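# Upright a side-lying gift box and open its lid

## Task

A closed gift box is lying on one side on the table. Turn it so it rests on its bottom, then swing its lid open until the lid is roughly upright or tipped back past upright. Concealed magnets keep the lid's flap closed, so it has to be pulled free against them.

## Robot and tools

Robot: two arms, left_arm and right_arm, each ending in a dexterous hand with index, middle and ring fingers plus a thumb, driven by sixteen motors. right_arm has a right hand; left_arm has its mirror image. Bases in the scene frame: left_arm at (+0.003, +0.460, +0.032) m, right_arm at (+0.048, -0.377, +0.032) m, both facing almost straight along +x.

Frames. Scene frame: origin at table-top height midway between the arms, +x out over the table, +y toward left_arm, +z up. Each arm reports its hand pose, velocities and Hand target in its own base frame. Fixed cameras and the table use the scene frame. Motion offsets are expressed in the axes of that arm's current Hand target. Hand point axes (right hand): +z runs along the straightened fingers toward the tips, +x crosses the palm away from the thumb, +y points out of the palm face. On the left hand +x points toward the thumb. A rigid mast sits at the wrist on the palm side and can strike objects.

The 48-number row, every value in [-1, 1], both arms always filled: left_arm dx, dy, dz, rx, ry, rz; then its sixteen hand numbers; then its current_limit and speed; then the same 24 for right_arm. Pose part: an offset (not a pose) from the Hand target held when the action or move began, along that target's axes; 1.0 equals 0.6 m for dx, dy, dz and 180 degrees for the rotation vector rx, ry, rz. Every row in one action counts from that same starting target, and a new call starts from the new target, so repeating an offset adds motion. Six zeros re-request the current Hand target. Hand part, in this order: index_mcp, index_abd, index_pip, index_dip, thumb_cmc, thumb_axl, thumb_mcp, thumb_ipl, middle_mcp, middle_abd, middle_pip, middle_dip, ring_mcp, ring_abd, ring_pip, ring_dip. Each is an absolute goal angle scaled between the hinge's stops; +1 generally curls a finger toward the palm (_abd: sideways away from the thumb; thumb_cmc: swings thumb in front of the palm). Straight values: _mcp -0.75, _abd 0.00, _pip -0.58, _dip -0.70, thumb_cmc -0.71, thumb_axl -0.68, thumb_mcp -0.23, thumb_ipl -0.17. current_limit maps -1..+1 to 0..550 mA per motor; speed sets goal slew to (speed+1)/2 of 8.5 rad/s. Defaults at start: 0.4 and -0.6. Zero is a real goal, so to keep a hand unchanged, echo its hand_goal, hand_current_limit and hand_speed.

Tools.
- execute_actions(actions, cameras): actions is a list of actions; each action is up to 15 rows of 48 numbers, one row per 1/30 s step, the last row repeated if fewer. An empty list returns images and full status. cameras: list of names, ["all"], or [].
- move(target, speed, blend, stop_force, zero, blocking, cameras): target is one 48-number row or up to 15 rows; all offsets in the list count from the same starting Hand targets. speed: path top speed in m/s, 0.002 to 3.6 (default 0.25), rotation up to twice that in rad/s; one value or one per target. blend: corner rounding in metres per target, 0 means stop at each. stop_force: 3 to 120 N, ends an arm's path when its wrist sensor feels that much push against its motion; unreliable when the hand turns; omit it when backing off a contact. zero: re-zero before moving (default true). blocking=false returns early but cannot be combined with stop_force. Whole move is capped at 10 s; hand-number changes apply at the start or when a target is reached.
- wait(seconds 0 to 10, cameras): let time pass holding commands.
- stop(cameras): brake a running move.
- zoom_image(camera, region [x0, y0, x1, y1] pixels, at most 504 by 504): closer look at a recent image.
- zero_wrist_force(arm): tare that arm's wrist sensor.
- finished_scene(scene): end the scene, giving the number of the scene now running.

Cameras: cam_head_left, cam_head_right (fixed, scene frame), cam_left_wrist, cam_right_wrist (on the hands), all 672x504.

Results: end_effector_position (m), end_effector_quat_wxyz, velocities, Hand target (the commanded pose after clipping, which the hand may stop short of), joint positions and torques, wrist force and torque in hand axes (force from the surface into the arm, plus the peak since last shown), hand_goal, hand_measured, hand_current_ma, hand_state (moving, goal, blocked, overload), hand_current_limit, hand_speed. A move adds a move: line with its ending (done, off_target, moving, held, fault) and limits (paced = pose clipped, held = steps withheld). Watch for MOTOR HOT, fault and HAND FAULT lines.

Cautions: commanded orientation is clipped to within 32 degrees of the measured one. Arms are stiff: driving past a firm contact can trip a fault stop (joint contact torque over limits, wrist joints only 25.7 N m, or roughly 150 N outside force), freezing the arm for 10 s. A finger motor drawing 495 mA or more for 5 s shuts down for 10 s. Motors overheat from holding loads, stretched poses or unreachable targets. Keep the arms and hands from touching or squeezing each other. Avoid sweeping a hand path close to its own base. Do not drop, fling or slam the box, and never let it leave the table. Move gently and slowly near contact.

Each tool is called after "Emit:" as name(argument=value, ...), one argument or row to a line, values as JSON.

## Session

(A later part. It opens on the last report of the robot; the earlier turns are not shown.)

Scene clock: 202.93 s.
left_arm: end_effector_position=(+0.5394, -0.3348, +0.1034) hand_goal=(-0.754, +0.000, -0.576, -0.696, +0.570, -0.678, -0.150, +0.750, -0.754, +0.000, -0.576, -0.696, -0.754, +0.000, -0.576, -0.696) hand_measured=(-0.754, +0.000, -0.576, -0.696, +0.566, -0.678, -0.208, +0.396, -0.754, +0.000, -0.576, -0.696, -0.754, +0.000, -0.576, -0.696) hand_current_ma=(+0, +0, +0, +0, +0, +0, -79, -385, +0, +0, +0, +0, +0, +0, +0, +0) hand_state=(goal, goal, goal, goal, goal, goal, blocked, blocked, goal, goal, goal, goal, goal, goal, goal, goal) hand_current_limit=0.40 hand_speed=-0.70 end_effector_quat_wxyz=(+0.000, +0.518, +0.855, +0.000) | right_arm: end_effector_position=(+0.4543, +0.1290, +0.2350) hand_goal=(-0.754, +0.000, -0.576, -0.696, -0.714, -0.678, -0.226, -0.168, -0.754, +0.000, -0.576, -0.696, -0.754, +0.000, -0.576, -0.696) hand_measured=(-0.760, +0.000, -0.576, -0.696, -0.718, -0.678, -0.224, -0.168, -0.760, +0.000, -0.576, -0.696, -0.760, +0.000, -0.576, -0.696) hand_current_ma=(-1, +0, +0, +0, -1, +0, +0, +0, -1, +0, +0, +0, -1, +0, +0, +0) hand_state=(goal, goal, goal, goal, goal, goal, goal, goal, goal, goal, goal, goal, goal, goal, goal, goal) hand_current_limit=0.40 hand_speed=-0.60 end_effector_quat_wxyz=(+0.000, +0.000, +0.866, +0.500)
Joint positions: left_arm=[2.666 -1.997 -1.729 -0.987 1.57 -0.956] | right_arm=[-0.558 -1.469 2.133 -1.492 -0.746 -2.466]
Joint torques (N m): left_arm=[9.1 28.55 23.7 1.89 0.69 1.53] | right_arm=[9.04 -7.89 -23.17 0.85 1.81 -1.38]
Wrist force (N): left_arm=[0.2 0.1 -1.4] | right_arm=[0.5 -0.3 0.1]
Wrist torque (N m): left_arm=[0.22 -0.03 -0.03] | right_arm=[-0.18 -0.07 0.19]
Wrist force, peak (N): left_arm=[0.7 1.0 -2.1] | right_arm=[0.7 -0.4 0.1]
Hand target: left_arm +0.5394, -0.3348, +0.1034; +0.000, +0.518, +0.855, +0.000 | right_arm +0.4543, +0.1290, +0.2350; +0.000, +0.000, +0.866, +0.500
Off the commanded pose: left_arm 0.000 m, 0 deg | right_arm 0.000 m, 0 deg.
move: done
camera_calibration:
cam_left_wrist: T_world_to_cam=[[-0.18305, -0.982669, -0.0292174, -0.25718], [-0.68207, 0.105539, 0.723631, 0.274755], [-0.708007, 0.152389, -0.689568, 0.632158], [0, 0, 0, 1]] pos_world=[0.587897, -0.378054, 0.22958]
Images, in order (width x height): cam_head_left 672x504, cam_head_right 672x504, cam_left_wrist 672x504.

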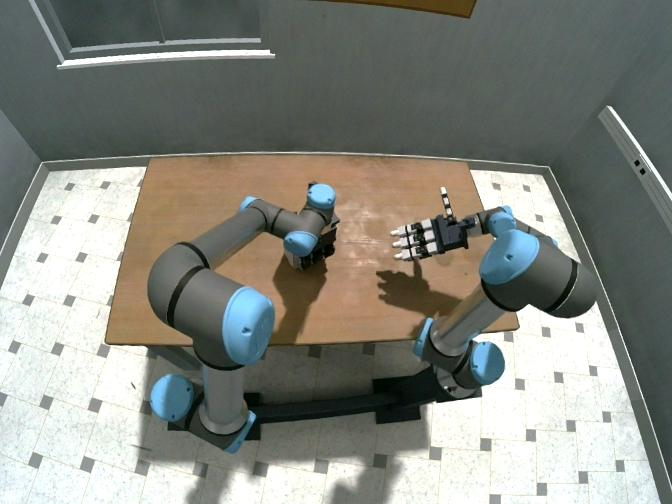

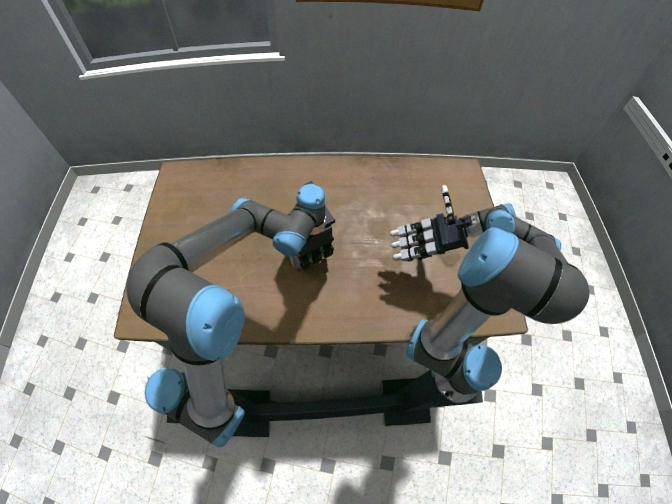

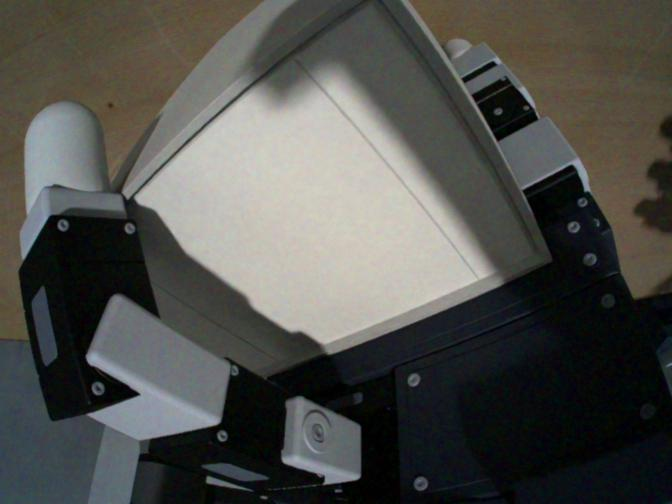

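Emit:
move(
  target=[0,0,-0.025,0,0,0,-0.754,0,-0.576,-0.696,0.571,-0.678,-0.15,0.75,-0.754,0,-0.576,-0.696,-0.754,0,-0.576,-0.696,0.5,-0.7, 0,0,0,0,0,0,-0.754,0,-0.576,-0.696,-0.714,-0.678,-0.226,-0.168,-0.754,0,-0.576,-0.696,-0.754,0,-0.576,-0.696,0.4,-0.6],
  speed=0.05,
  cameras=["cam_left_wrist","cam_head_left"],
)

Emit:
zoom_image(
  camera="cam_head_left",
  region=[250, 160, 370, 280],
)

Scene clock: 210.77 s.
left_arm: end_effector_position=(+0.5394, -0.3348, +0.1182) hand_goal=(-0.754, +0.000, -0.576, -0.696, +0.570, -0.678, -0.150, +0.750, -0.754, +0.000, -0.576, -0.696, -0.754, +0.000, -0.576, -0.696) hand_measured=(-0.754, +0.000, -0.576, -0.696, +0.568, -0.678, -0.210, +0.400, -0.754, +0.000, -0.576, -0.696, -0.754, +0.000, -0.576, -0.696) hand_current_ma=(+0, +0, +0, +0, +0, +0, -83, -412, +0, +0, +0, +0, +0, +0, +0, +0) hand_state=(goal, goal, goal, goal, goal, goal, blocked, blocked, goal, goal, goal, goal, goal, goal, goal, goal) hand_current_limit=0.50 hand_speed=-0.70 end_effector_quat_wxyz=(+0.000, +0.518, +0.855, +0.000) | right_arm: end_effector_position=(+0.4543, +0.1290, +0.2350) hand_goal=(-0.754, +0.000, -0.576, -0.696, -0.714, -0.678, -0.226, -0.168, -0.754, +0.000, -0.576, -0.696, -0.754, +0.000, -0.576, -0.696) hand_measured=(-0.760, +0.000, -0.576, -0.696, -0.718, -0.678, -0.224, -0.168, -0.760, +0.000, -0.576, -0.696, -0.760, +0.000, -0.576, -0.696) hand_current_ma=(-1, +0, +0, +0, -1, +0, +0, +0, -1, +0, +0, +0, -1, +0, +0, +0) hand_state=(goal, goal, goal, goal, goal, goal, goal, goal, goal, goal, goal, goal, goal, goal, goal, goal) hand_current_limit=0.40 hand_speed=-0.60 end_effector_quat_wxyz=(+0.000, +0.000, +0.866, +0.500)
Joint positions: left_arm=[2.666 -1.978 -1.713 -1.022 1.57 -0.956] | right_arm=[-0.558 -1.469 2.133 -1.492 -0.746 -2.466]
Joint torques (N m): left_arm=[-6.09 50.63 29.72 1.31 1.89 -0.36] | right_arm=[9.49 -8.42 -23.12 0.73 1.3 -1.34]
Wrist force (N): left_arm=[0.1 0.0 1.1] | right_arm=[0.8 -0.4 0.1]
Wrist torque (N m): left_arm=[0.04 0.00 -0.07] | right_arm=[-0.18 -0.09 0.21]
Wrist force, peak (N): left_arm=[0.1 -0.1 -1.6] | right_arm=[0.9 -0.4 0.0]
Hand target: left_arm +0.5394, -0.3348, +0.1184; +0.000, +0.518, +0.855, +0.000 | right_arm +0.4543, +0.1290, +0.2350; +0.000, +0.000, +0.866, +0.500
Off the commanded pose: left_arm 0.000 m, 0 deg | right_arm 0.000 m, 0 deg.
move: done
camera_calibration:
cam_left_wrist: T_world_to_cam=[[-0.183067, -0.982662, -0.0293432, -0.256603], [-0.682025, 0.105449, 0.723686, 0.263888], [-0.708045, 0.152496, -0.689505, 0.642465], [0, 0, 0, 1]] pos_world=[0.587897, -0.377954, 0.244481]
Images, in order (width x height): cam_head_left 672x504, cam_left_wrist 672x504.

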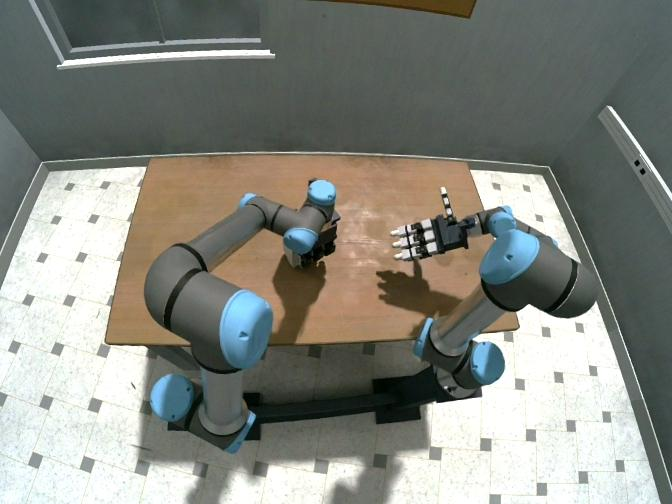

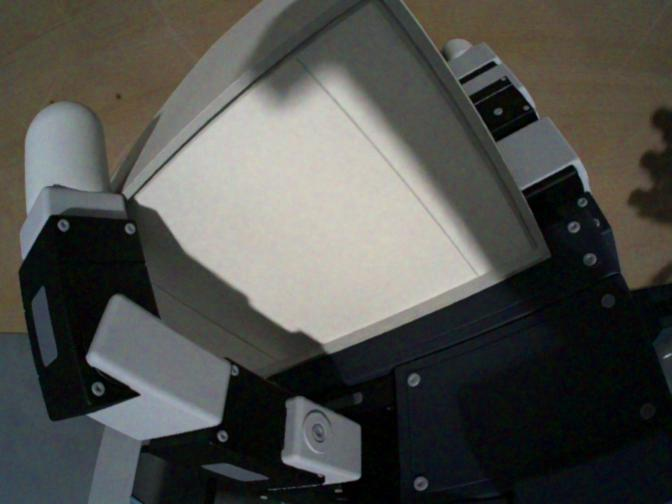

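Scaled by 4.200 from the camera's 672x504 image, which has a finer 960x720 frame.

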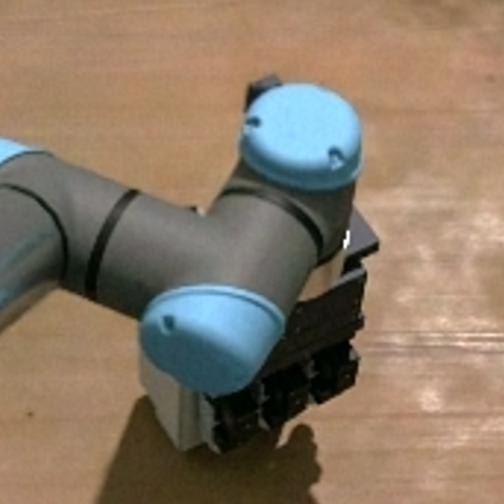

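Emit:
move(
  target=[0.0604,-0.0436,0,0,0,-0.3467,-0.754,0,-0.576,-0.696,0.571,-0.678,-0.15,0.75,-0.754,0,-0.576,-0.696,-0.754,0,-0.576,-0.696,0.5,-0.7, 0,0,0,0,0,0,-0.754,0,-0.576,-0.696,-0.714,-0.678,-0.226,-0.168,-0.754,0,-0.576,-0.696,-0.754,0,-0.576,-0.696,0.4,-0.6],
  speed=0.22,
)

Emit:
move(
  target=[0,0,0.03,0,0,0,-0.754,0,-0.576,-0.696,0.571,-0.678,-0.15,0.75,-0.754,0,-0.576,-0.696,-0.754,0,-0.576,-0.696,0.5,-0.7, 0,0,0,0,0,0,-0.754,0,-0.576,-0.696,-0.714,-0.678,-0.226,-0.168,-0.754,0,-0.576,-0.696,-0.754,0,-0.576,-0.696,0.4,-0.6],
  speed=0.02,
  stop_force=3,
  cameras=["cam_left_wrist","cam_head_left","cam_head_right"],
)

Emit:
zoom_image(
  camera="cam_head_left",
  region=[250, 160, 370, 280],
)

Emit:
zoom_image(
  camera="cam_head_right",
  region=[250, 160, 370, 280],
)

Scene clock: 220.20 s.
left_arm: end_effector_position=(+0.4994, -0.3148, +0.1184) hand_goal=(-0.754, +0.000, -0.576, -0.696, +0.570, -0.678, -0.150, +0.750, -0.754, +0.000, -0.576, -0.696, -0.754, +0.000, -0.576, -0.696) hand_measured=(-0.754, +0.000, -0.576, -0.696, +0.568, -0.678, -0.210, +0.400, -0.754, +0.000, -0.576, -0.696, -0.754, +0.000, -0.576, -0.696) hand_current_ma=(+0, +0, +0, +0, +0, +0, -84, -412, +0, +0, +0, +0, +0, +0, +0, +0) hand_state=(goal, goal, goal, goal, goal, goal, blocked, blocked, goal, goal, goal, goal, goal, goal, goal, goal) hand_current_limit=0.50 hand_speed=-0.70 end_effector_quat_wxyz=(-0.001, +0.000, +1.000, +0.000) | right_arm: end_effector_position=(+0.4543, +0.1290, +0.2350) hand_goal=(-0.754, +0.000, -0.576, -0.696, -0.714, -0.678, -0.226, -0.168, -0.754, +0.000, -0.576, -0.696, -0.754, +0.000, -0.576, -0.696) hand_measured=(-0.760, +0.000, -0.576, -0.696, -0.718, -0.678, -0.224, -0.168, -0.760, +0.000, -0.576, -0.696, -0.760, +0.000, -0.576, -0.696) hand_current_ma=(-1, +0, +0, +0, -1, +0, +0, +0, -1, +0, +0, +0, -1, +0, +0, +0) hand_state=(goal, goal, goal, goal, goal, goal, goal, goal, goal, goal, goal, goal, goal, goal, goal, goal) hand_current_limit=0.40 hand_speed=-0.60 end_effector_quat_wxyz=(+0.000, +0.000, +0.866, +0.500)
Joint positions: left_arm=[2.692 -2.063 -1.582 -1.069 1.57 -2.019] | right_arm=[-0.558 -1.469 2.133 -1.492 -0.746 -2.466]
Joint torques (N m): left_arm=[11.54 33.15 30.14 1.05 2.17 -2.33] | right_arm=[9.52 -7.65 -23.3 0.69 0.59 -1.22]
Wrist force (N): left_arm=[0.0 0.1 1.2] | right_arm=[0.4 -0.4 0.1]
Wrist torque (N m): left_arm=[0.04 0.03 0.04] | right_arm=[-0.18 -0.04 0.17]
Wrist force, peak (N): left_arm=[-0.2 -0.3 1.6] | right_arm=[1.0 -0.3 -0.2]
Hand target: left_arm +0.4994, -0.3148, +0.1184; -0.001, +0.000, +1.000, +0.000 | right_arm +0.4543, +0.1290, +0.2350; +0.000, +0.000, +0.866, +0.500
Off the commanded pose: left_arm 0.000 m, 0 deg | right_arm 0.000 m, 0 deg.
move: done

Scene clock: 222.07 s.
left_arm: end_effector_position=(+0.4994, -0.3148, +0.1049) hand_goal=(-0.754, +0.000, -0.576, -0.696, +0.570, -0.678, -0.150, +0.750, -0.754, +0.000, -0.576, -0.696, -0.754, +0.000, -0.576, -0.696) hand_measured=(-0.754, +0.000, -0.576, -0.696, +0.564, -0.680, -0.216, +0.408, -0.754, +0.000, -0.576, -0.696, -0.754, +0.000, -0.576, -0.696) hand_current_ma=(+0, +0, +0, +0, +0, +0, -102, -413, +0, +0, +0, +0, +0, +0, +0, +0) hand_state=(goal, goal, goal, goal, goal, goal, blocked, blocked, goal, goal, goal, goal, goal, goal, goal, goal) hand_current_limit=0.50 hand_speed=-0.70 end_effector_quat_wxyz=(-0.001, +0.000, +1.000, +0.000) | right_arm: end_effector_position=(+0.4543, +0.1290, +0.2350) hand_goal=(-0.754, +0.000, -0.576, -0.696, -0.714, -0.678, -0.226, -0.168, -0.754, +0.000, -0.576, -0.696, -0.754, +0.000, -0.576, -0.696) hand_measured=(-0.760, +0.000, -0.576, -0.696, -0.718, -0.678, -0.224, -0.168, -0.760, +0.000, -0.576, -0.696, -0.760, +0.000, -0.576, -0.696) hand_current_ma=(-1, +0, +0, +0, -1, +0, +0, +0, -1, +0, +0, +0, -1, +0, +0, +0) hand_state=(goal, goal, goal, goal, goal, goal, goal, goal, goal, goal, goal, goal, goal, goal, goal, goal) hand_current_limit=0.40 hand_speed=-0.60 end_effector_quat_wxyz=(+0.000, +0.000, +0.866, +0.500)
Joint positions: left_arm=[2.692 -2.078 -1.596 -1.039 1.57 -2.019] | right_arm=[-0.558 -1.469 2.133 -1.492 -0.746 -2.466]
Joint torques (N m): left_arm=[10.59 55.9 30.14 1.18 1.28 -1.54] | right_arm=[9.68 -8.19 -23.12 0.69 0.38 -1.21]
Wrist force (N): left_arm=[-0.3 -0.1 1.3] | right_arm=[0.5 -0.6 0.1]
Wrist torque (N m): left_arm=[0.02 0.06 0.01] | right_arm=[-0.21 -0.06 0.17]
Wrist force, peak (N): left_arm=[1.2 0.7 -3.1] | right_arm=[0.9 -0.5 -0.1]
Hand target: left_arm +0.4994, -0.3148, +0.1049; -0.001, +0.000, +1.000, +0.000 (not the last commanded pose) | right_arm +0.4543, +0.1290, +0.2350; +0.000, +0.000, +0.866, +0.500
Off the commanded pose: left_arm 0.005 m, 0 deg | right_arm 0.000 m, 0 deg.
move: contact (left_arm)
camera_calibration:
cam_left_wrist: T_world_to_cam=[[0.78607, -0.617385, -0.0304799, -0.613539], [-0.408783, -0.556194, 0.723564, -0.100648], [-0.46367, -0.556312, -0.689584, 0.256758], [0, 0, 0, 1]] pos_world=[0.560193, -0.291932, 0.231181]
Images, in order (width x height): cam_head_left 672x504, cam_head_right 672x504, cam_left_wrist 672x504.

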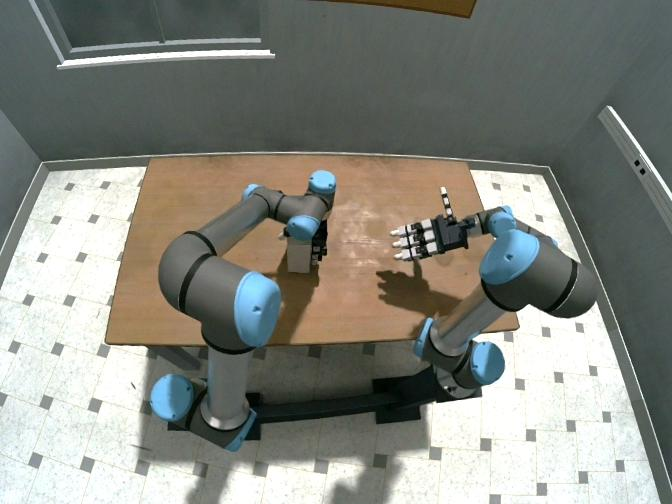

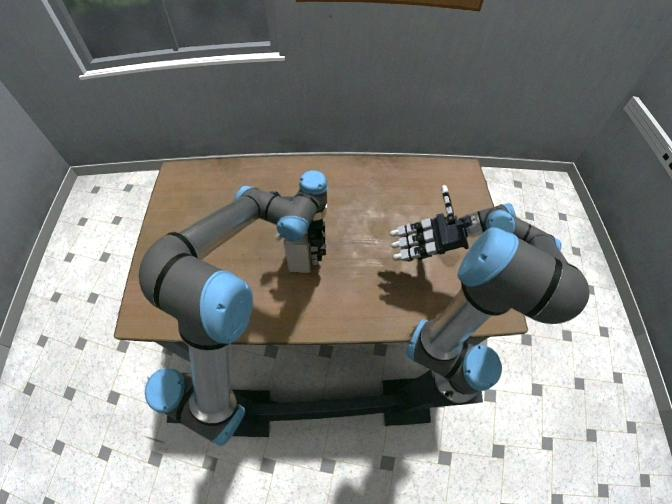

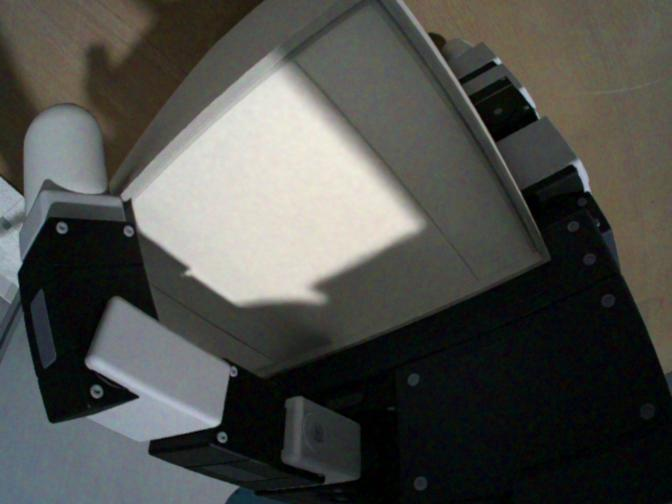

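Scaled by 4.200 from the camera's 672x504 image, which has a finer 960x720 frame.

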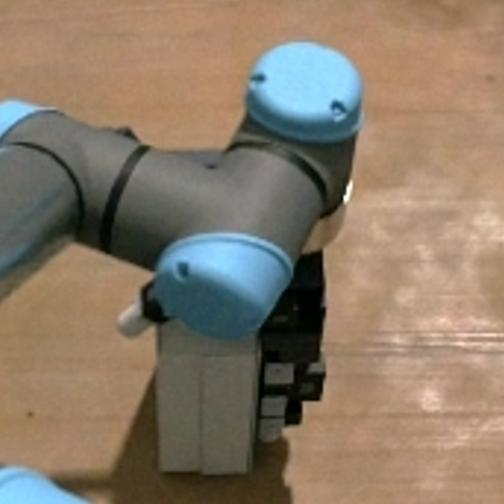

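Scaled by 4.200 from the camera's 672x504 image, which has a finer 960x720 frame.

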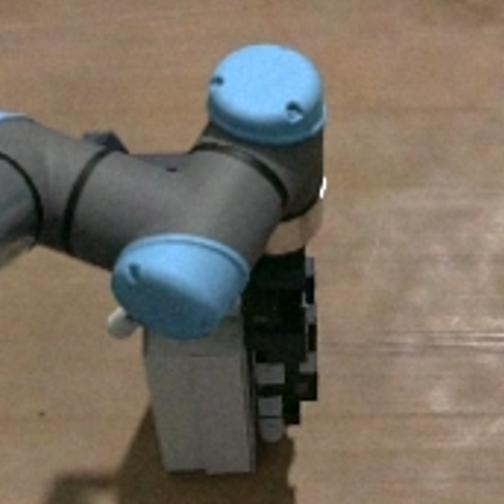

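Emit:
move(
  target=[0,0,0.003,0,0,0,-0.754,0,-0.576,-0.696,0.571,-0.678,-0.15,0.75,-0.754,0,-0.576,-0.696,-0.754,0,-0.576,-0.696,0.5,-0.7, 0,0,0,0,0,0,-0.754,0,-0.576,-0.696,-0.714,-0.678,-0.226,-0.168,-0.754,0,-0.576,-0.696,-0.754,0,-0.576,-0.696,0.4,-0.6],
  speed=0.02,
)

Emit:
move(
  target=[0,0,0,0,0,0,-0.754,0,-0.576,-0.696,0.571,-0.678,-0.22,0.1,-0.754,0,-0.576,-0.696,-0.754,0,-0.576,-0.696,0.5,-0.7, 0,0,0,0,0,0,-0.754,0,-0.576,-0.696,-0.714,-0.678,-0.226,-0.168,-0.754,0,-0.576,-0.696,-0.754,0,-0.576,-0.696,0.4,-0.6],
)

Emit:
move(
  target=[
    [0,0,-0.375,0,0,0,-0.754,0,-0.576,-0.696,0.571,-0.678,-0.22,0.0,-0.754,0,-0.576,-0.696,-0.754,0,-0.576,-0.696,0.4,-0.6, 0,0,0,0,0,0,-0.754,0,-0.576,-0.696,-0.714,-0.678,-0.226,-0.168,-0.754,0,-0.576,-0.696,-0.754,0,-0.576,-0.696,0.4,-0.6],
    [0,0.358,-0.4917,0,-0.25,0.433,-0.754,0,-0.576,-0.696,0.571,-0.678,-0.22,0.0,-0.754,0,-0.576,-0.696,-0.754,0,-0.576,-0.696,0.4,-0.6, -0.04,0.2,0.3,0.1667,0,0,-0.754,0,-0.576,-0.696,-0.714,-0.678,-0.226,-0.168,-0.754,0,-0.576,-0.696,-0.754,0,-0.576,-0.696,0.4,-0.6],
    [-0.045,0.1558,-0.2542,0,-0.5,0.866,-0.754,0,-0.576,-0.696,-0.714,-0.678,-0.226,-0.168,-0.754,0,-0.576,-0.696,-0.754,0,-0.576,-0.696,0.4,-0.6, -0.0668,0.2981,0.4483,0.1667,0,0,-0.754,0,-0.576,-0.696,-0.714,-0.678,-0.226,-0.168,-0.754,0,-0.576,-0.696,-0.754,0,-0.576,-0.696,0.4,-0.6],
  ],
  speed=0.5,
  blend=0.04,
  cameras=["all"],
)

Emit:
zoom_image(
  camera="cam_head_left",
  region=[220, 160, 400, 300],
)

Emit:
zoom_image(
  camera="cam_head_right",
  region=[220, 160, 400, 300],
)

Scene clock: 262.60 s.
left_arm: end_effector_position=(+0.4994, -0.3148, +0.1032) hand_goal=(-0.754, +0.000, -0.576, -0.696, +0.570, -0.678, -0.150, +0.750, -0.754, +0.000, -0.576, -0.696, -0.754, +0.000, -0.576, -0.696) hand_measured=(-0.754, +0.000, -0.576, -0.696, +0.562, -0.680, -0.222, +0.412, -0.754, +0.000, -0.576, -0.696, -0.754, +0.000, -0.576, -0.696) hand_current_ma=(+0, +0, +0, +0, -1, +0, -122, -411, +0, +0, +0, +0, +0, +0, +0, +0) hand_state=(goal, goal, goal, goal, goal, goal, blocked, blocked, goal, goal, goal, goal, goal, goal, goal, goal) hand_current_limit=0.50 hand_speed=-0.70 end_effector_quat_wxyz=(-0.001, +0.000, +1.000, +0.000) | right_arm: end_effector_position=(+0.4543, +0.1290, +0.2350) hand_goal=(-0.754, +0.000, -0.576, -0.696, -0.714, -0.678, -0.226, -0.168, -0.754, +0.000, -0.576, -0.696, -0.754, +0.000, -0.576, -0.696) hand_measured=(-0.760, +0.000, -0.576, -0.696, -0.718, -0.678, -0.224, -0.168, -0.760, +0.000, -0.576, -0.696, -0.760, +0.000, -0.576, -0.696) hand_current_ma=(-1, +0, +0, +0, -1, +0, +0, +0, -1, +0, +0, +0, -1, +0, +0, +0) hand_state=(goal, goal, goal, goal, goal, goal, goal, goal, goal, goal, goal, goal, goal, goal, goal, goal) hand_current_limit=0.40 hand_speed=-0.60 end_effector_quat_wxyz=(+0.000, +0.000, +0.866, +0.500)
Joint positions: left_arm=[2.692 -2.08 -1.598 -1.035 1.57 -2.019] | right_arm=[-0.558 -1.469 2.133 -1.492 -0.746 -2.466]
Joint torques (N m): left_arm=[9.98 29.52 12.11 3.98 -1.55 0.99] | right_arm=[9.38 -8.07 -22.63 0.63 -0.03 -1.1]
Wrist force (N): left_arm=[1.5 0.6 -3.5] | right_arm=[0.5 -0.5 -0.2]
Wrist torque (N m): left_arm=[0.17 -0.02 0.08] | right_arm=[-0.17 -0.05 0.17]
Wrist force, peak (N): left_arm=[1.6 0.7 -3.7] | right_arm=[0.8 -0.5 0.1]
Hand target: left_arm +0.4994, -0.3148, +0.1031; -0.001, +0.000, +1.000, +0.000 | right_arm +0.4543, +0.1290, +0.2350; +0.000, +0.000, +0.866, +0.500
Off the commanded pose: left_arm 0.000 m, 0 deg | right_arm 0.000 m, 0 deg.
move: done

Scene clock: 263.43 s.
left_arm: end_effector_position=(+0.4994, -0.3148, +0.1031) hand_goal=(-0.754, +0.000, -0.576, -0.696, +0.570, -0.678, -0.220, +0.100, -0.754, +0.000, -0.576, -0.696, -0.754, +0.000, -0.576, -0.696) hand_measured=(-0.754, +0.000, -0.576, -0.696, +0.566, -0.680, -0.218, +0.104, -0.754, +0.000, -0.576, -0.696, -0.754, +0.000, -0.576, -0.696) hand_current_ma=(+0, +0, +0, +0, +0, +0, +0, +0, +0, +0, +0, +0, +0, +0, +0, +0) hand_state=(goal, goal, goal, goal, goal, goal, goal, goal, goal, goal, goal, goal, goal, goal, goal, goal) hand_current_limit=0.50 hand_speed=-0.70 end_effector_quat_wxyz=(-0.001, +0.000, +1.000, +0.000) | right_arm: end_effector_position=(+0.4543, +0.1290, +0.2350) hand_goal=(-0.754, +0.000, -0.576, -0.696, -0.714, -0.678, -0.226, -0.168, -0.754, +0.000, -0.576, -0.696, -0.754, +0.000, -0.576, -0.696) hand_measured=(-0.760, +0.000, -0.576, -0.696, -0.718, -0.678, -0.224, -0.168, -0.760, +0.000, -0.576, -0.696, -0.760, +0.000, -0.576, -0.696) hand_current_ma=(-1, +0, +0, +0, -1, +0, +0, +0, -1, +0, +0, +0, -1, +0, +0, +0) hand_state=(goal, goal, goal, goal, goal, goal, goal, goal, goal, goal, goal, goal, goal, goal, goal, goal) hand_current_limit=0.40 hand_speed=-0.60 end_effector_quat_wxyz=(+0.000, +0.000, +0.866, +0.500)
Joint positions: left_arm=[2.692 -2.081 -1.598 -1.035 1.57 -2.019] | right_arm=[-0.558 -1.469 2.133 -1.492 -0.746 -2.466]
Joint torques (N m): left_arm=[9.01 35.39 13.33 3.69 -1.7 1.58] | right_arm=[9.49 -8.45 -22.9 0.55 -0.14 -1.07]
Wrist force (N): left_arm=[-0.2 -0.1 -0.3] | right_arm=[0.5 -0.1 0.1]
Wrist torque (N m): left_arm=[0.05 0.03 0.03] | right_arm=[-0.14 -0.07 0.19]
Wrist force, peak (N): left_arm=[1.4 0.5 -3.2] | right_arm=[0.7 -0.6 0.1]
Hand target: left_arm +0.4994, -0.3148, +0.1031; -0.001, +0.000, +1.000, +0.000 | right_arm +0.4543, +0.1290, +0.2350; +0.000, +0.000, +0.866, +0.500
Off the commanded pose: left_arm 0.000 m, 0 deg | right_arm 0.000 m, 0 deg.
move: done

Scene clock: 269.23 s.
left_arm: end_effector_position=(+0.5266, -0.2213, +0.2556) hand_goal=(-0.754, +0.000, -0.576, -0.696, -0.714, -0.678, -0.226, -0.168, -0.754, +0.000, -0.576, -0.696, -0.754, +0.000, -0.576, -0.696) hand_measured=(-0.760, +0.000, -0.576, -0.696, -0.720, -0.680, -0.220, -0.164, -0.760, +0.000, -0.576, -0.696, -0.760, +0.000, -0.576, -0.696) hand_current_ma=(+0, +0, +0, +0, -1, +0, +1, +0, -1, +0, +0, +0, +0, +0, +0, +0) hand_state=(goal, goal, goal, goal, goal, goal, goal, goal, goal, goal, goal, goal, goal, goal, goal, goal) hand_current_limit=0.40 hand_speed=-0.60 end_effector_quat_wxyz=(+0.500, +0.866, +0.000, -0.001) | right_arm: end_effector_position=(+0.4944, +0.4514, +0.2555) hand_goal=(-0.754, +0.000, -0.576, -0.696, -0.714, -0.678, -0.226, -0.168, -0.754, +0.000, -0.576, -0.696, -0.754, +0.000, -0.576, -0.696) hand_measured=(-0.760, +0.000, -0.576, -0.696, -0.720, -0.678, -0.224, -0.168, -0.760, +0.000, -0.576, -0.696, -0.760, +0.000, -0.576, -0.696) hand_current_ma=(-1, +0, +0, +0, -1, +0, +0, +0, -1, +0, +0, +0, -1, +0, +0, +0) hand_state=(goal, goal, goal, goal, goal, goal, goal, goal, goal, goal, goal, goal, goal, goal, goal, goal) hand_current_limit=0.40 hand_speed=-0.60 end_effector_quat_wxyz=(+0.000, +0.000, +0.966, +0.259)
Joint positions: left_arm=[3.449 -1.772 -2.015 -1.41 0.6 2.137] | right_arm=[0.259 -1.387 1.872 -2.203 -1.066 -1.274]
Joint torques (N m): left_arm=[-10.87 17.36 27.4 0.56 0.69 1.98] | right_arm=[9.41 -14.87 -27.25 -4.68 -1.9 1.49]
Wrist force (N): left_arm=[0.6 -2.1 -0.7] | right_arm=[0.4 -0.2 -0.3]
Wrist torque (N m): left_arm=[0.02 -0.07 0.05] | right_arm=[0.01 -0.02 0.03]
Wrist force, peak (N): left_arm=[0.6 -2.5 -0.3] | right_arm=[0.6 -0.9 -0.3]
Hand target: left_arm +0.5266, -0.2213, +0.2556; +0.500, +0.866, +0.000, -0.001 | right_arm +0.4944, +0.4514, +0.2555; +0.000, +0.000, +0.966, +0.259
Off the commanded pose: left_arm 0.000 m, 0 deg | right_arm 0.000 m, 0 deg.
move: done
camera_calibration:
cam_left_wrist: T_world_to_cam=[[-0.786931, 0.282793, -0.548423, 0.587282], [0.409494, 0.904209, -0.121328, -0.0382345], [0.461578, -0.320053, -0.827352, 0.0255559], [0, 0, 0, 1]] pos_world=[0.466011, -0.123328, 0.338584]
cam_right_wrist: T_world_to_cam=[[0.767731, 0.515202, 0.380994, -0.684488], [0.398524, -0.849511, 0.345702, 0.0506467], [0.501765, -0.113571, -0.857516, 0.154289], [0, 0, 0, 1]] pos_world=[0.427902, 0.413197, 0.375582]

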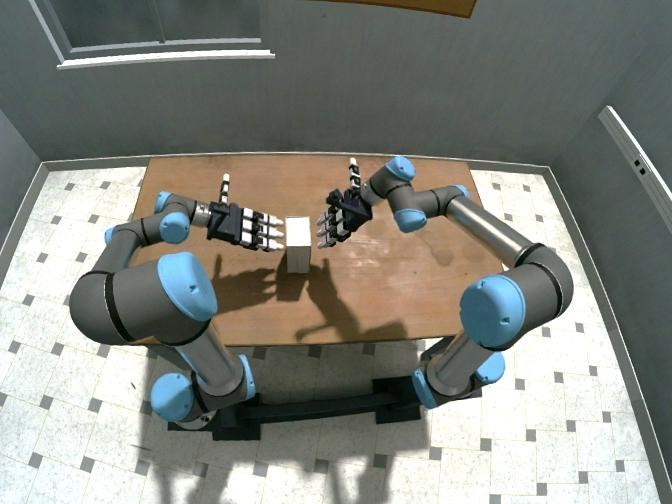

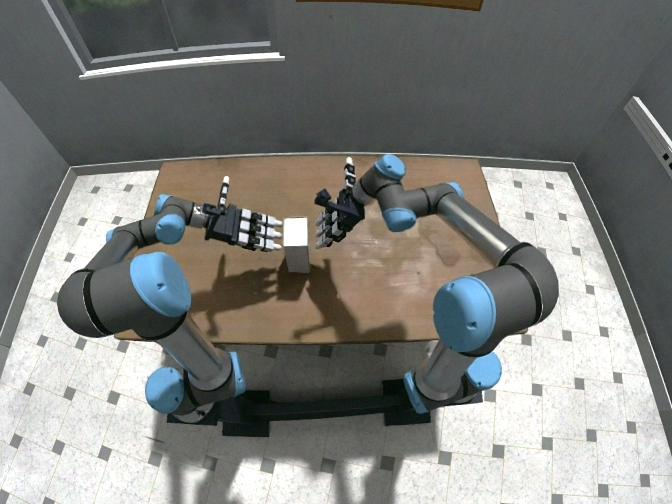

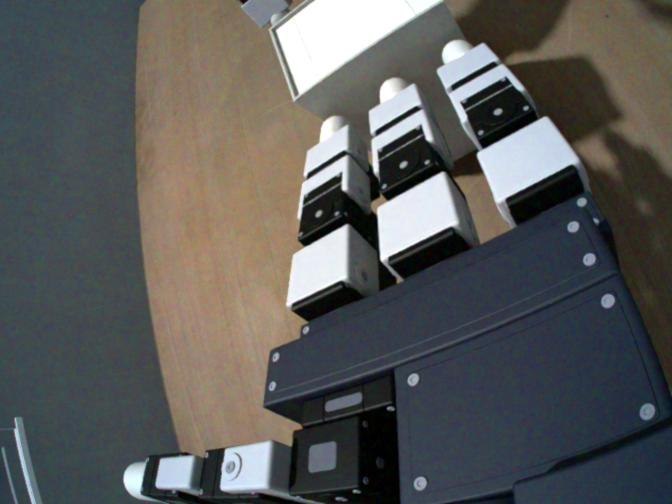

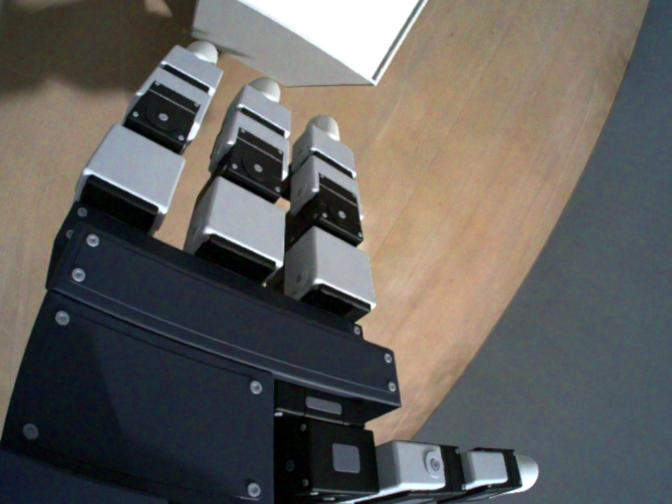

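Scaled by 2.800 from the camera's 672x504 image, which has a finer 960x720 frame.

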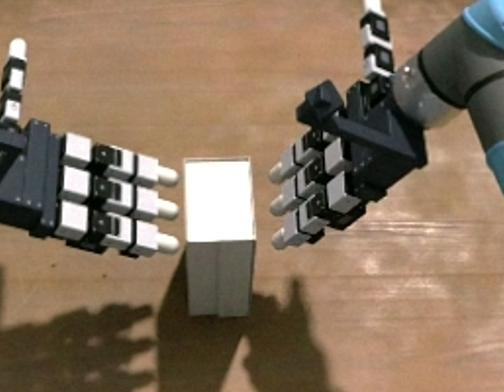

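Scaled by 2.800 from the camera's 672x504 image, which has a finer 960x720 frame.

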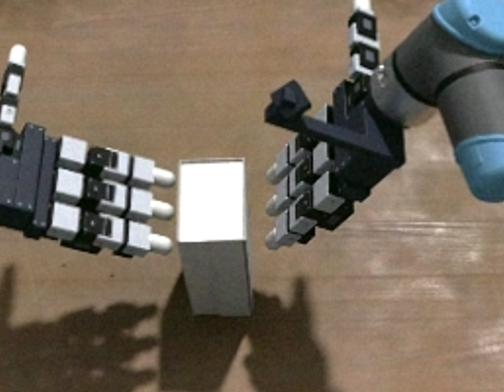

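Emit:
move(
  target=[
    [0.0167,0,0,0,0,0,-0.754,0,-0.576,-0.696,-0.714,-0.678,-0.226,-0.168,-0.754,0,-0.576,-0.696,-0.754,0,-0.576,-0.696,0.4,-0.6, 0,0.0231,0.0133,0,0,0,-0.754,0,-0.576,-0.696,-0.714,-0.678,-0.226,-0.168,-0.754,0,-0.576,-0.696,-0.754,0,-0.576,-0.696,0.4,-0.6],
    [0.0167,-0.0363,-0.0356,0,0,0,-0.754,0,-0.576,-0.696,-0.714,-0.678,-0.226,-0.168,-0.754,0,-0.576,-0.696,-0.754,0,-0.576,-0.696,0.4,-0.6, 0,0.0658,0.038,0,0,0,-0.754,0,-0.576,-0.696,-0.714,-0.678,-0.226,-0.168,-0.754,0,-0.576,-0.696,-0.754,0,-0.576,-0.696,0.4,-0.6],
    [0.0167,-0.096,-0.0759,0,0,0,-0.754,0,-0.576,-0.696,-0.714,-0.678,-0.226,-0.168,-0.754,0,-0.576,-0.696,-0.754,0,-0.576,-0.696,0.4,-0.6, 0,0.1204,0.0695,0,0,0,-0.754,0,-0.576,-0.696,-0.714,-0.678,-0.226,-0.168,-0.754,0,-0.576,-0.696,-0.754,0,-0.576,-0.696,0.4,-0.6],
    [0.0167,-0.164,-0.0993,0,0,0,-0.754,0,-0.576,-0.696,-0.714,-0.678,-0.226,-0.168,-0.754,0,-0.576,-0.696,-0.754,0,-0.576,-0.696,0.4,-0.6, 0,0.1204,0.0695,0,0,0,-0.754,0,-0.576,-0.696,-0.714,-0.678,-0.226,-0.168,-0.754,0,-0.576,-0.696,-0.754,0,-0.576,-0.696,0.4,-0.6],
  ],
  speed=0.08,
  blend=0.006,
  cameras=["cam_head_left","cam_head_right"],
)

Emit:
zoom_image(
  camera="cam_head_left",
  region=[200, 160, 380, 300],
)

Emit:
zoom_image(
  camera="cam_head_right",
  region=[200, 160, 380, 300],
)

Scene clock: 292.43 s.
left_arm: end_effector_position=(+0.5366, -0.1206, +0.2002) hand_goal=(-0.754, +0.000, -0.576, -0.696, -0.714, -0.678, -0.226, -0.168, -0.754, +0.000, -0.576, -0.696, -0.754, +0.000, -0.576, -0.696) hand_measured=(-0.762, +0.000, -0.576, -0.696, -0.720, -0.680, -0.220, -0.166, -0.764, +0.000, -0.578, -0.696, -0.762, +0.000, -0.578, -0.696) hand_current_ma=(-1, +0, +0, +0, -1, +0, +1, +0, -1, +0, +0, +0, -1, +0, +0, +0) hand_state=(goal, goal, goal, goal, goal, goal, goal, goal, goal, goal, goal, goal, goal, goal, goal, goal) hand_current_limit=0.40 hand_speed=-0.60 end_effector_quat_wxyz=(+0.500, +0.866, +0.000, -0.001) | right_arm: end_effector_position=(+0.4944, +0.5348, +0.2555) hand_goal=(-0.754, +0.000, -0.576, -0.696, -0.714, -0.678, -0.226, -0.168, -0.754, +0.000, -0.576, -0.696, -0.754, +0.000, -0.576, -0.696) hand_measured=(-0.760, +0.000, -0.576, -0.696, -0.720, -0.678, -0.224, -0.168, -0.760, +0.000, -0.576, -0.696, -0.762, +0.000, -0.578, -0.696) hand_current_ma=(-1, +0, +0, +0, -1, +0, +0, +0, -1, +0, +0, +0, -2, +0, +0, +0) hand_state=(goal, goal, goal, goal, goal, goal, goal, goal, goal, goal, goal, goal, goal, goal, goal, goal) hand_current_limit=0.40 hand_speed=-0.60 end_effector_quat_wxyz=(+0.000, +0.000, +0.966, +0.259)
Joint positions: left_arm=[3.627 -1.906 -1.96 -1.528 0.699 2.384] | right_arm=[0.404 -1.275 1.75 -2.269 -1.093 -1.113]
Joint torques (N m): left_arm=[11.49 22.67 25.9 -0.28 0.68 1.73] | right_arm=[9.36 -19.19 -27.49 -4.77 -1.97 1.51]
Wrist force (N): left_arm=[0.5 -2.4 -0.4] | right_arm=[0.0 -0.1 0.1]
Wrist torque (N m): left_arm=[0.06 -0.05 0.07] | right_arm=[-0.02 -0.01 0.04]
Wrist force, peak (N): left_arm=[0.4 -2.8 -0.9] | right_arm=[0.6 -0.7 -0.8]
Hand target: left_arm +0.5366, -0.1205, +0.2001; +0.500, +0.866, +0.000, -0.001 | right_arm +0.4944, +0.5348, +0.2555; +0.000, +0.000, +0.966, +0.259
Off the commanded pose: left_arm 0.000 m, 0 deg | right_arm 0.000 m, 0 deg.
move: done
Images, in order (width x height): cam_head_left 672x504, cam_head_right 672x504.

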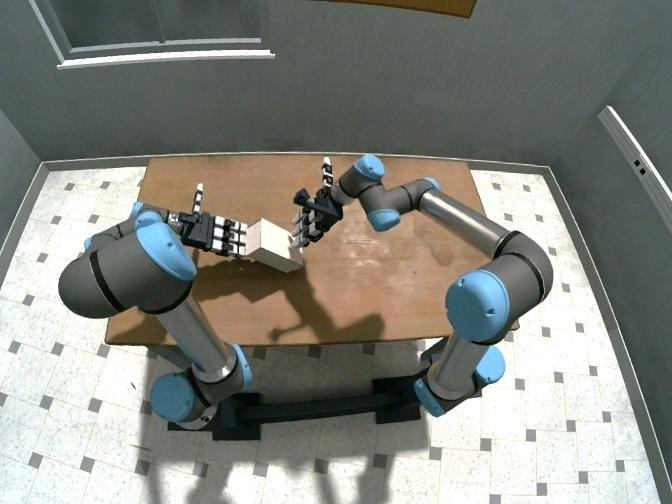

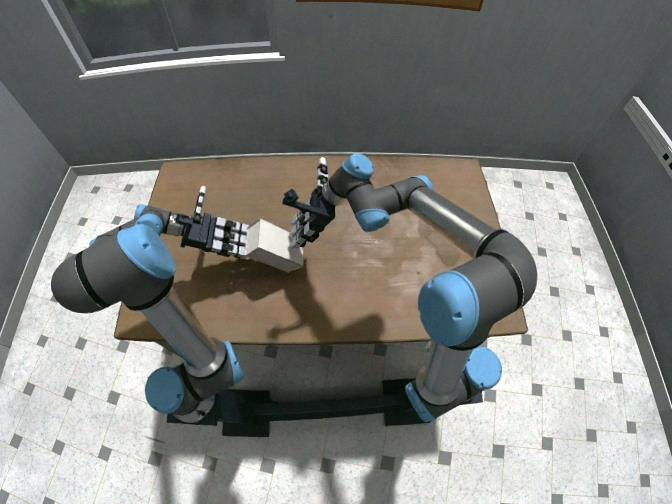

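Scaled by 2.800 from the camera's 672x504 image, which has a finer 960x720 frame.

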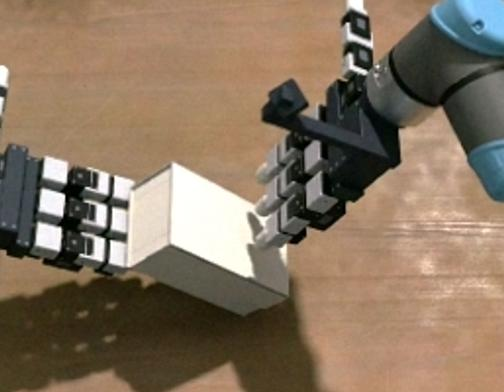

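Scaled by 2.800 from the camera's 672x504 image, which has a finer 960x720 frame.

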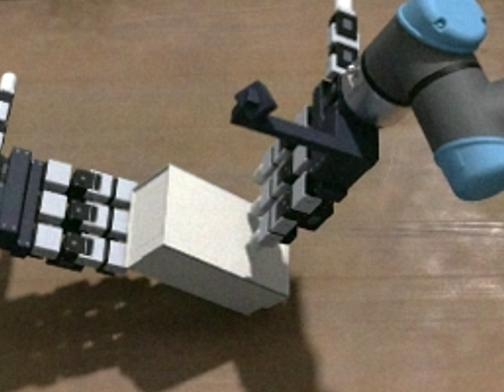

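Emit:
move(
  target=[
    [0,-0.0718,-0.005,0,0,0,-0.754,0,-0.576,-0.696,-0.714,-0.678,-0.226,-0.168,-0.754,0,-0.576,-0.696,-0.754,0,-0.576,-0.696,0.4,-0.6, 0,0.025,-0.0433,0,0,0,-0.754,0,-0.576,-0.696,-0.714,-0.678,-0.226,-0.168,-0.754,0,-0.576,-0.696,-0.754,0,-0.576,-0.696,0.4,-0.6],
    [0,-0.1423,0.0086,0,0,0,-0.754,0,-0.576,-0.696,-0.714,-0.678,-0.226,-0.168,-0.754,0,-0.576,-0.696,-0.754,0,-0.576,-0.696,0.4,-0.6, 0,0.0664,0.0383,0,0,0,-0.754,0,-0.576,-0.696,-0.714,-0.678,-0.226,-0.168,-0.754,0,-0.576,-0.696,-0.754,0,-0.576,-0.696,0.4,-0.6],
    [0,-0.1713,0.0203,0,0,0,-0.754,0,-0.576,-0.696,-0.714,-0.678,-0.226,-0.168,-0.754,0,-0.576,-0.696,-0.754,0,-0.576,-0.696,0.4,-0.6, 0,0.033,0.0961,0,0,0,-0.754,0,-0.576,-0.696,-0.714,-0.678,-0.226,-0.168,-0.754,0,-0.576,-0.696,-0.754,0,-0.576,-0.696,0.4,-0.6],
  ],
  speed=0.09,
  blend=0.006,
  cameras=["cam_head_left","cam_head_right","cam_left_wrist"],
)

Emit:
zoom_image(
  camera="cam_head_left",
  region=[200, 160, 380, 300],
)

Emit:
zoom_image(
  camera="cam_head_right",
  region=[200, 160, 380, 300],
)

Scene clock: 305.97 s.
left_arm: end_effector_position=(+0.5365, -0.0797, +0.1051) hand_goal=(-0.754, +0.000, -0.576, -0.696, -0.714, -0.678, -0.226, -0.168, -0.754, +0.000, -0.576, -0.696, -0.754, +0.000, -0.576, -0.696) hand_measured=(-0.764, +0.000, -0.578, -0.696, -0.720, -0.680, -0.220, -0.166, -0.764, +0.000, -0.578, -0.696, -0.764, +0.000, -0.578, -0.696) hand_current_ma=(-2, +0, +0, +0, -1, +0, +1, +0, -2, +0, +0, +0, -2, +0, +0, +0) hand_state=(goal, goal, goal, goal, goal, goal, goal, goal, goal, goal, goal, goal, goal, goal, goal, goal) hand_current_limit=0.40 hand_speed=-0.60 end_effector_quat_wxyz=(+0.500, +0.866, +0.000, -0.001) | right_arm: end_effector_position=(+0.4944, +0.5807, +0.2155) hand_goal=(-0.754, +0.000, -0.576, -0.696, -0.714, -0.678, -0.226, -0.168, -0.754, +0.000, -0.576, -0.696, -0.754, +0.000, -0.576, -0.696) hand_measured=(-0.760, +0.000, -0.576, -0.696, -0.720, -0.678, -0.224, -0.168, -0.760, +0.000, -0.576, -0.696, -0.762, +0.000, -0.578, -0.696) hand_current_ma=(-1, +0, +0, +0, -1, +0, +0, +0, -1, +0, +0, +0, -2, +0, +0, +0) hand_state=(goal, goal, goal, goal, goal, goal, goal, goal, goal, goal, goal, goal, goal, goal, goal, goal) hand_current_limit=0.40 hand_speed=-0.60 end_effector_quat_wxyz=(+0.000, +0.000, +0.966, +0.259)
Joint positions: left_arm=[3.696 -2.102 -1.974 -1.377 0.744 2.463] | right_arm=[0.475 -1.162 1.716 -2.382 -1.11 -1.035]
Joint torques (N m): left_arm=[12.17 26.21 5.44 2.21 0.82 2.01] | right_arm=[9.19 -22.01 -12.25 -4.58 -0.16 1.45]
Wrist force (N): left_arm=[0.5 -2.7 -0.6] | right_arm=[0.0 -0.3 -0.1]
Wrist torque (N m): left_arm=[0.08 -0.08 0.06] | right_arm=[-0.01 -0.02 0.05]
Wrist force, peak (N): left_arm=[0.3 -3.1 -0.7] | right_arm=[0.0 0.2 -1.1]
Hand target: left_arm +0.5365, -0.0797, +0.1050; +0.500, +0.866, +0.000, -0.001 | right_arm +0.4944, +0.5808, +0.2154; +0.000, +0.000, +0.966, +0.259
Off the commanded pose: left_arm 0.000 m, 0 deg | right_arm 0.000 m, 0 deg.
move: done
camera_calibration:
cam_left_wrist: T_world_to_cam=[[-0.786931, 0.282793, -0.548423, 0.472491], [0.409494, 0.904209, -0.121328, -0.188584], [0.461578, -0.320053, -0.827352, -0.0582107], [0, 0, 0, 1]] pos_world=[0.475911, 0.0182719, 0.188084]
Images, in order (width x height): cam_head_left 672x504, cam_head_right 672x504, cam_left_wrist 672x504.

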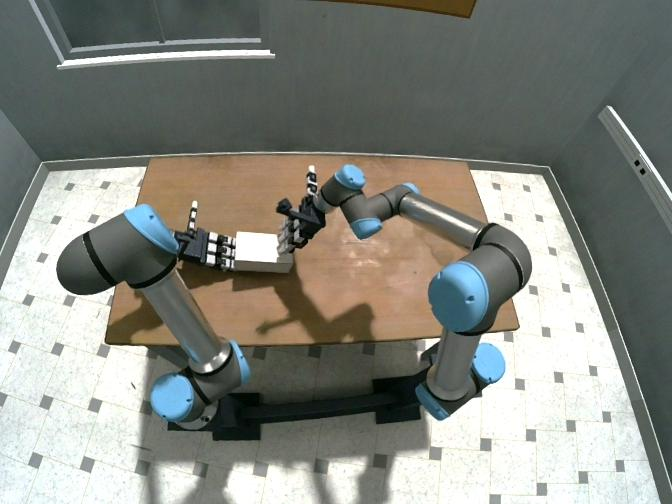

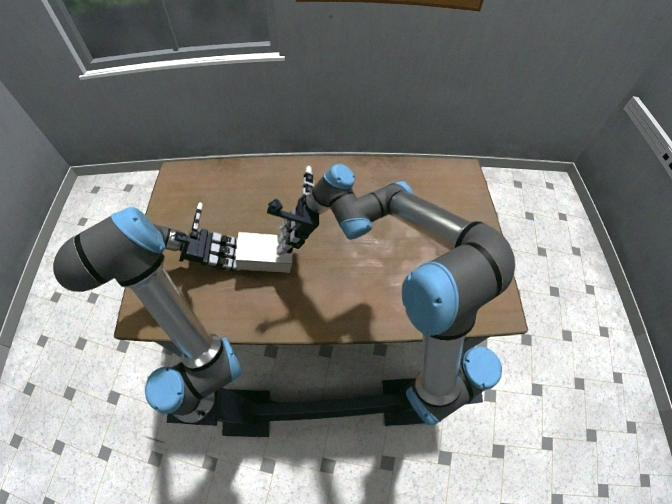

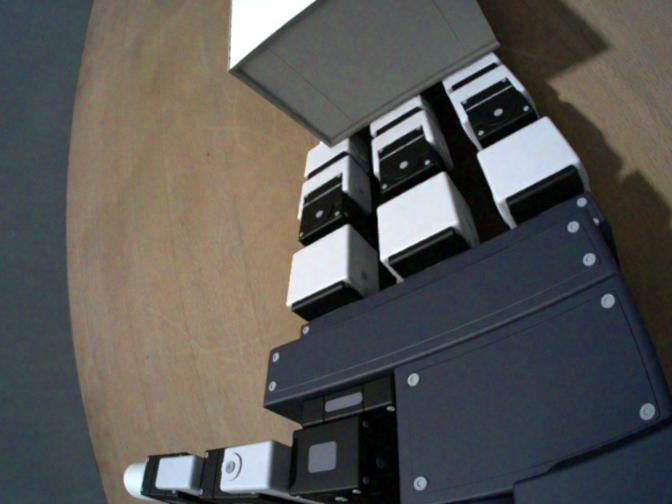

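Scaled by 2.800 from the camera's 672x504 image, which has a finer 960x720 frame.

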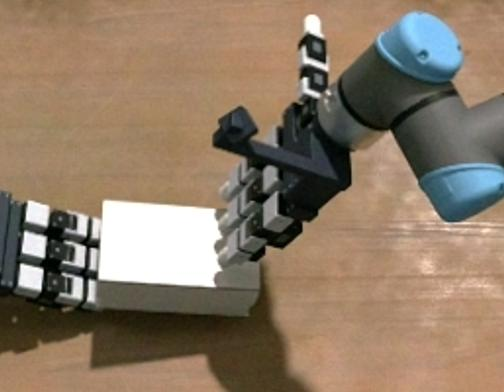

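Scaled by 2.800 from the camera's 672x504 image, which has a finer 960x720 frame.

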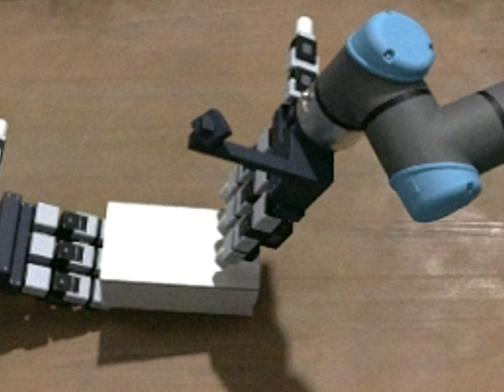

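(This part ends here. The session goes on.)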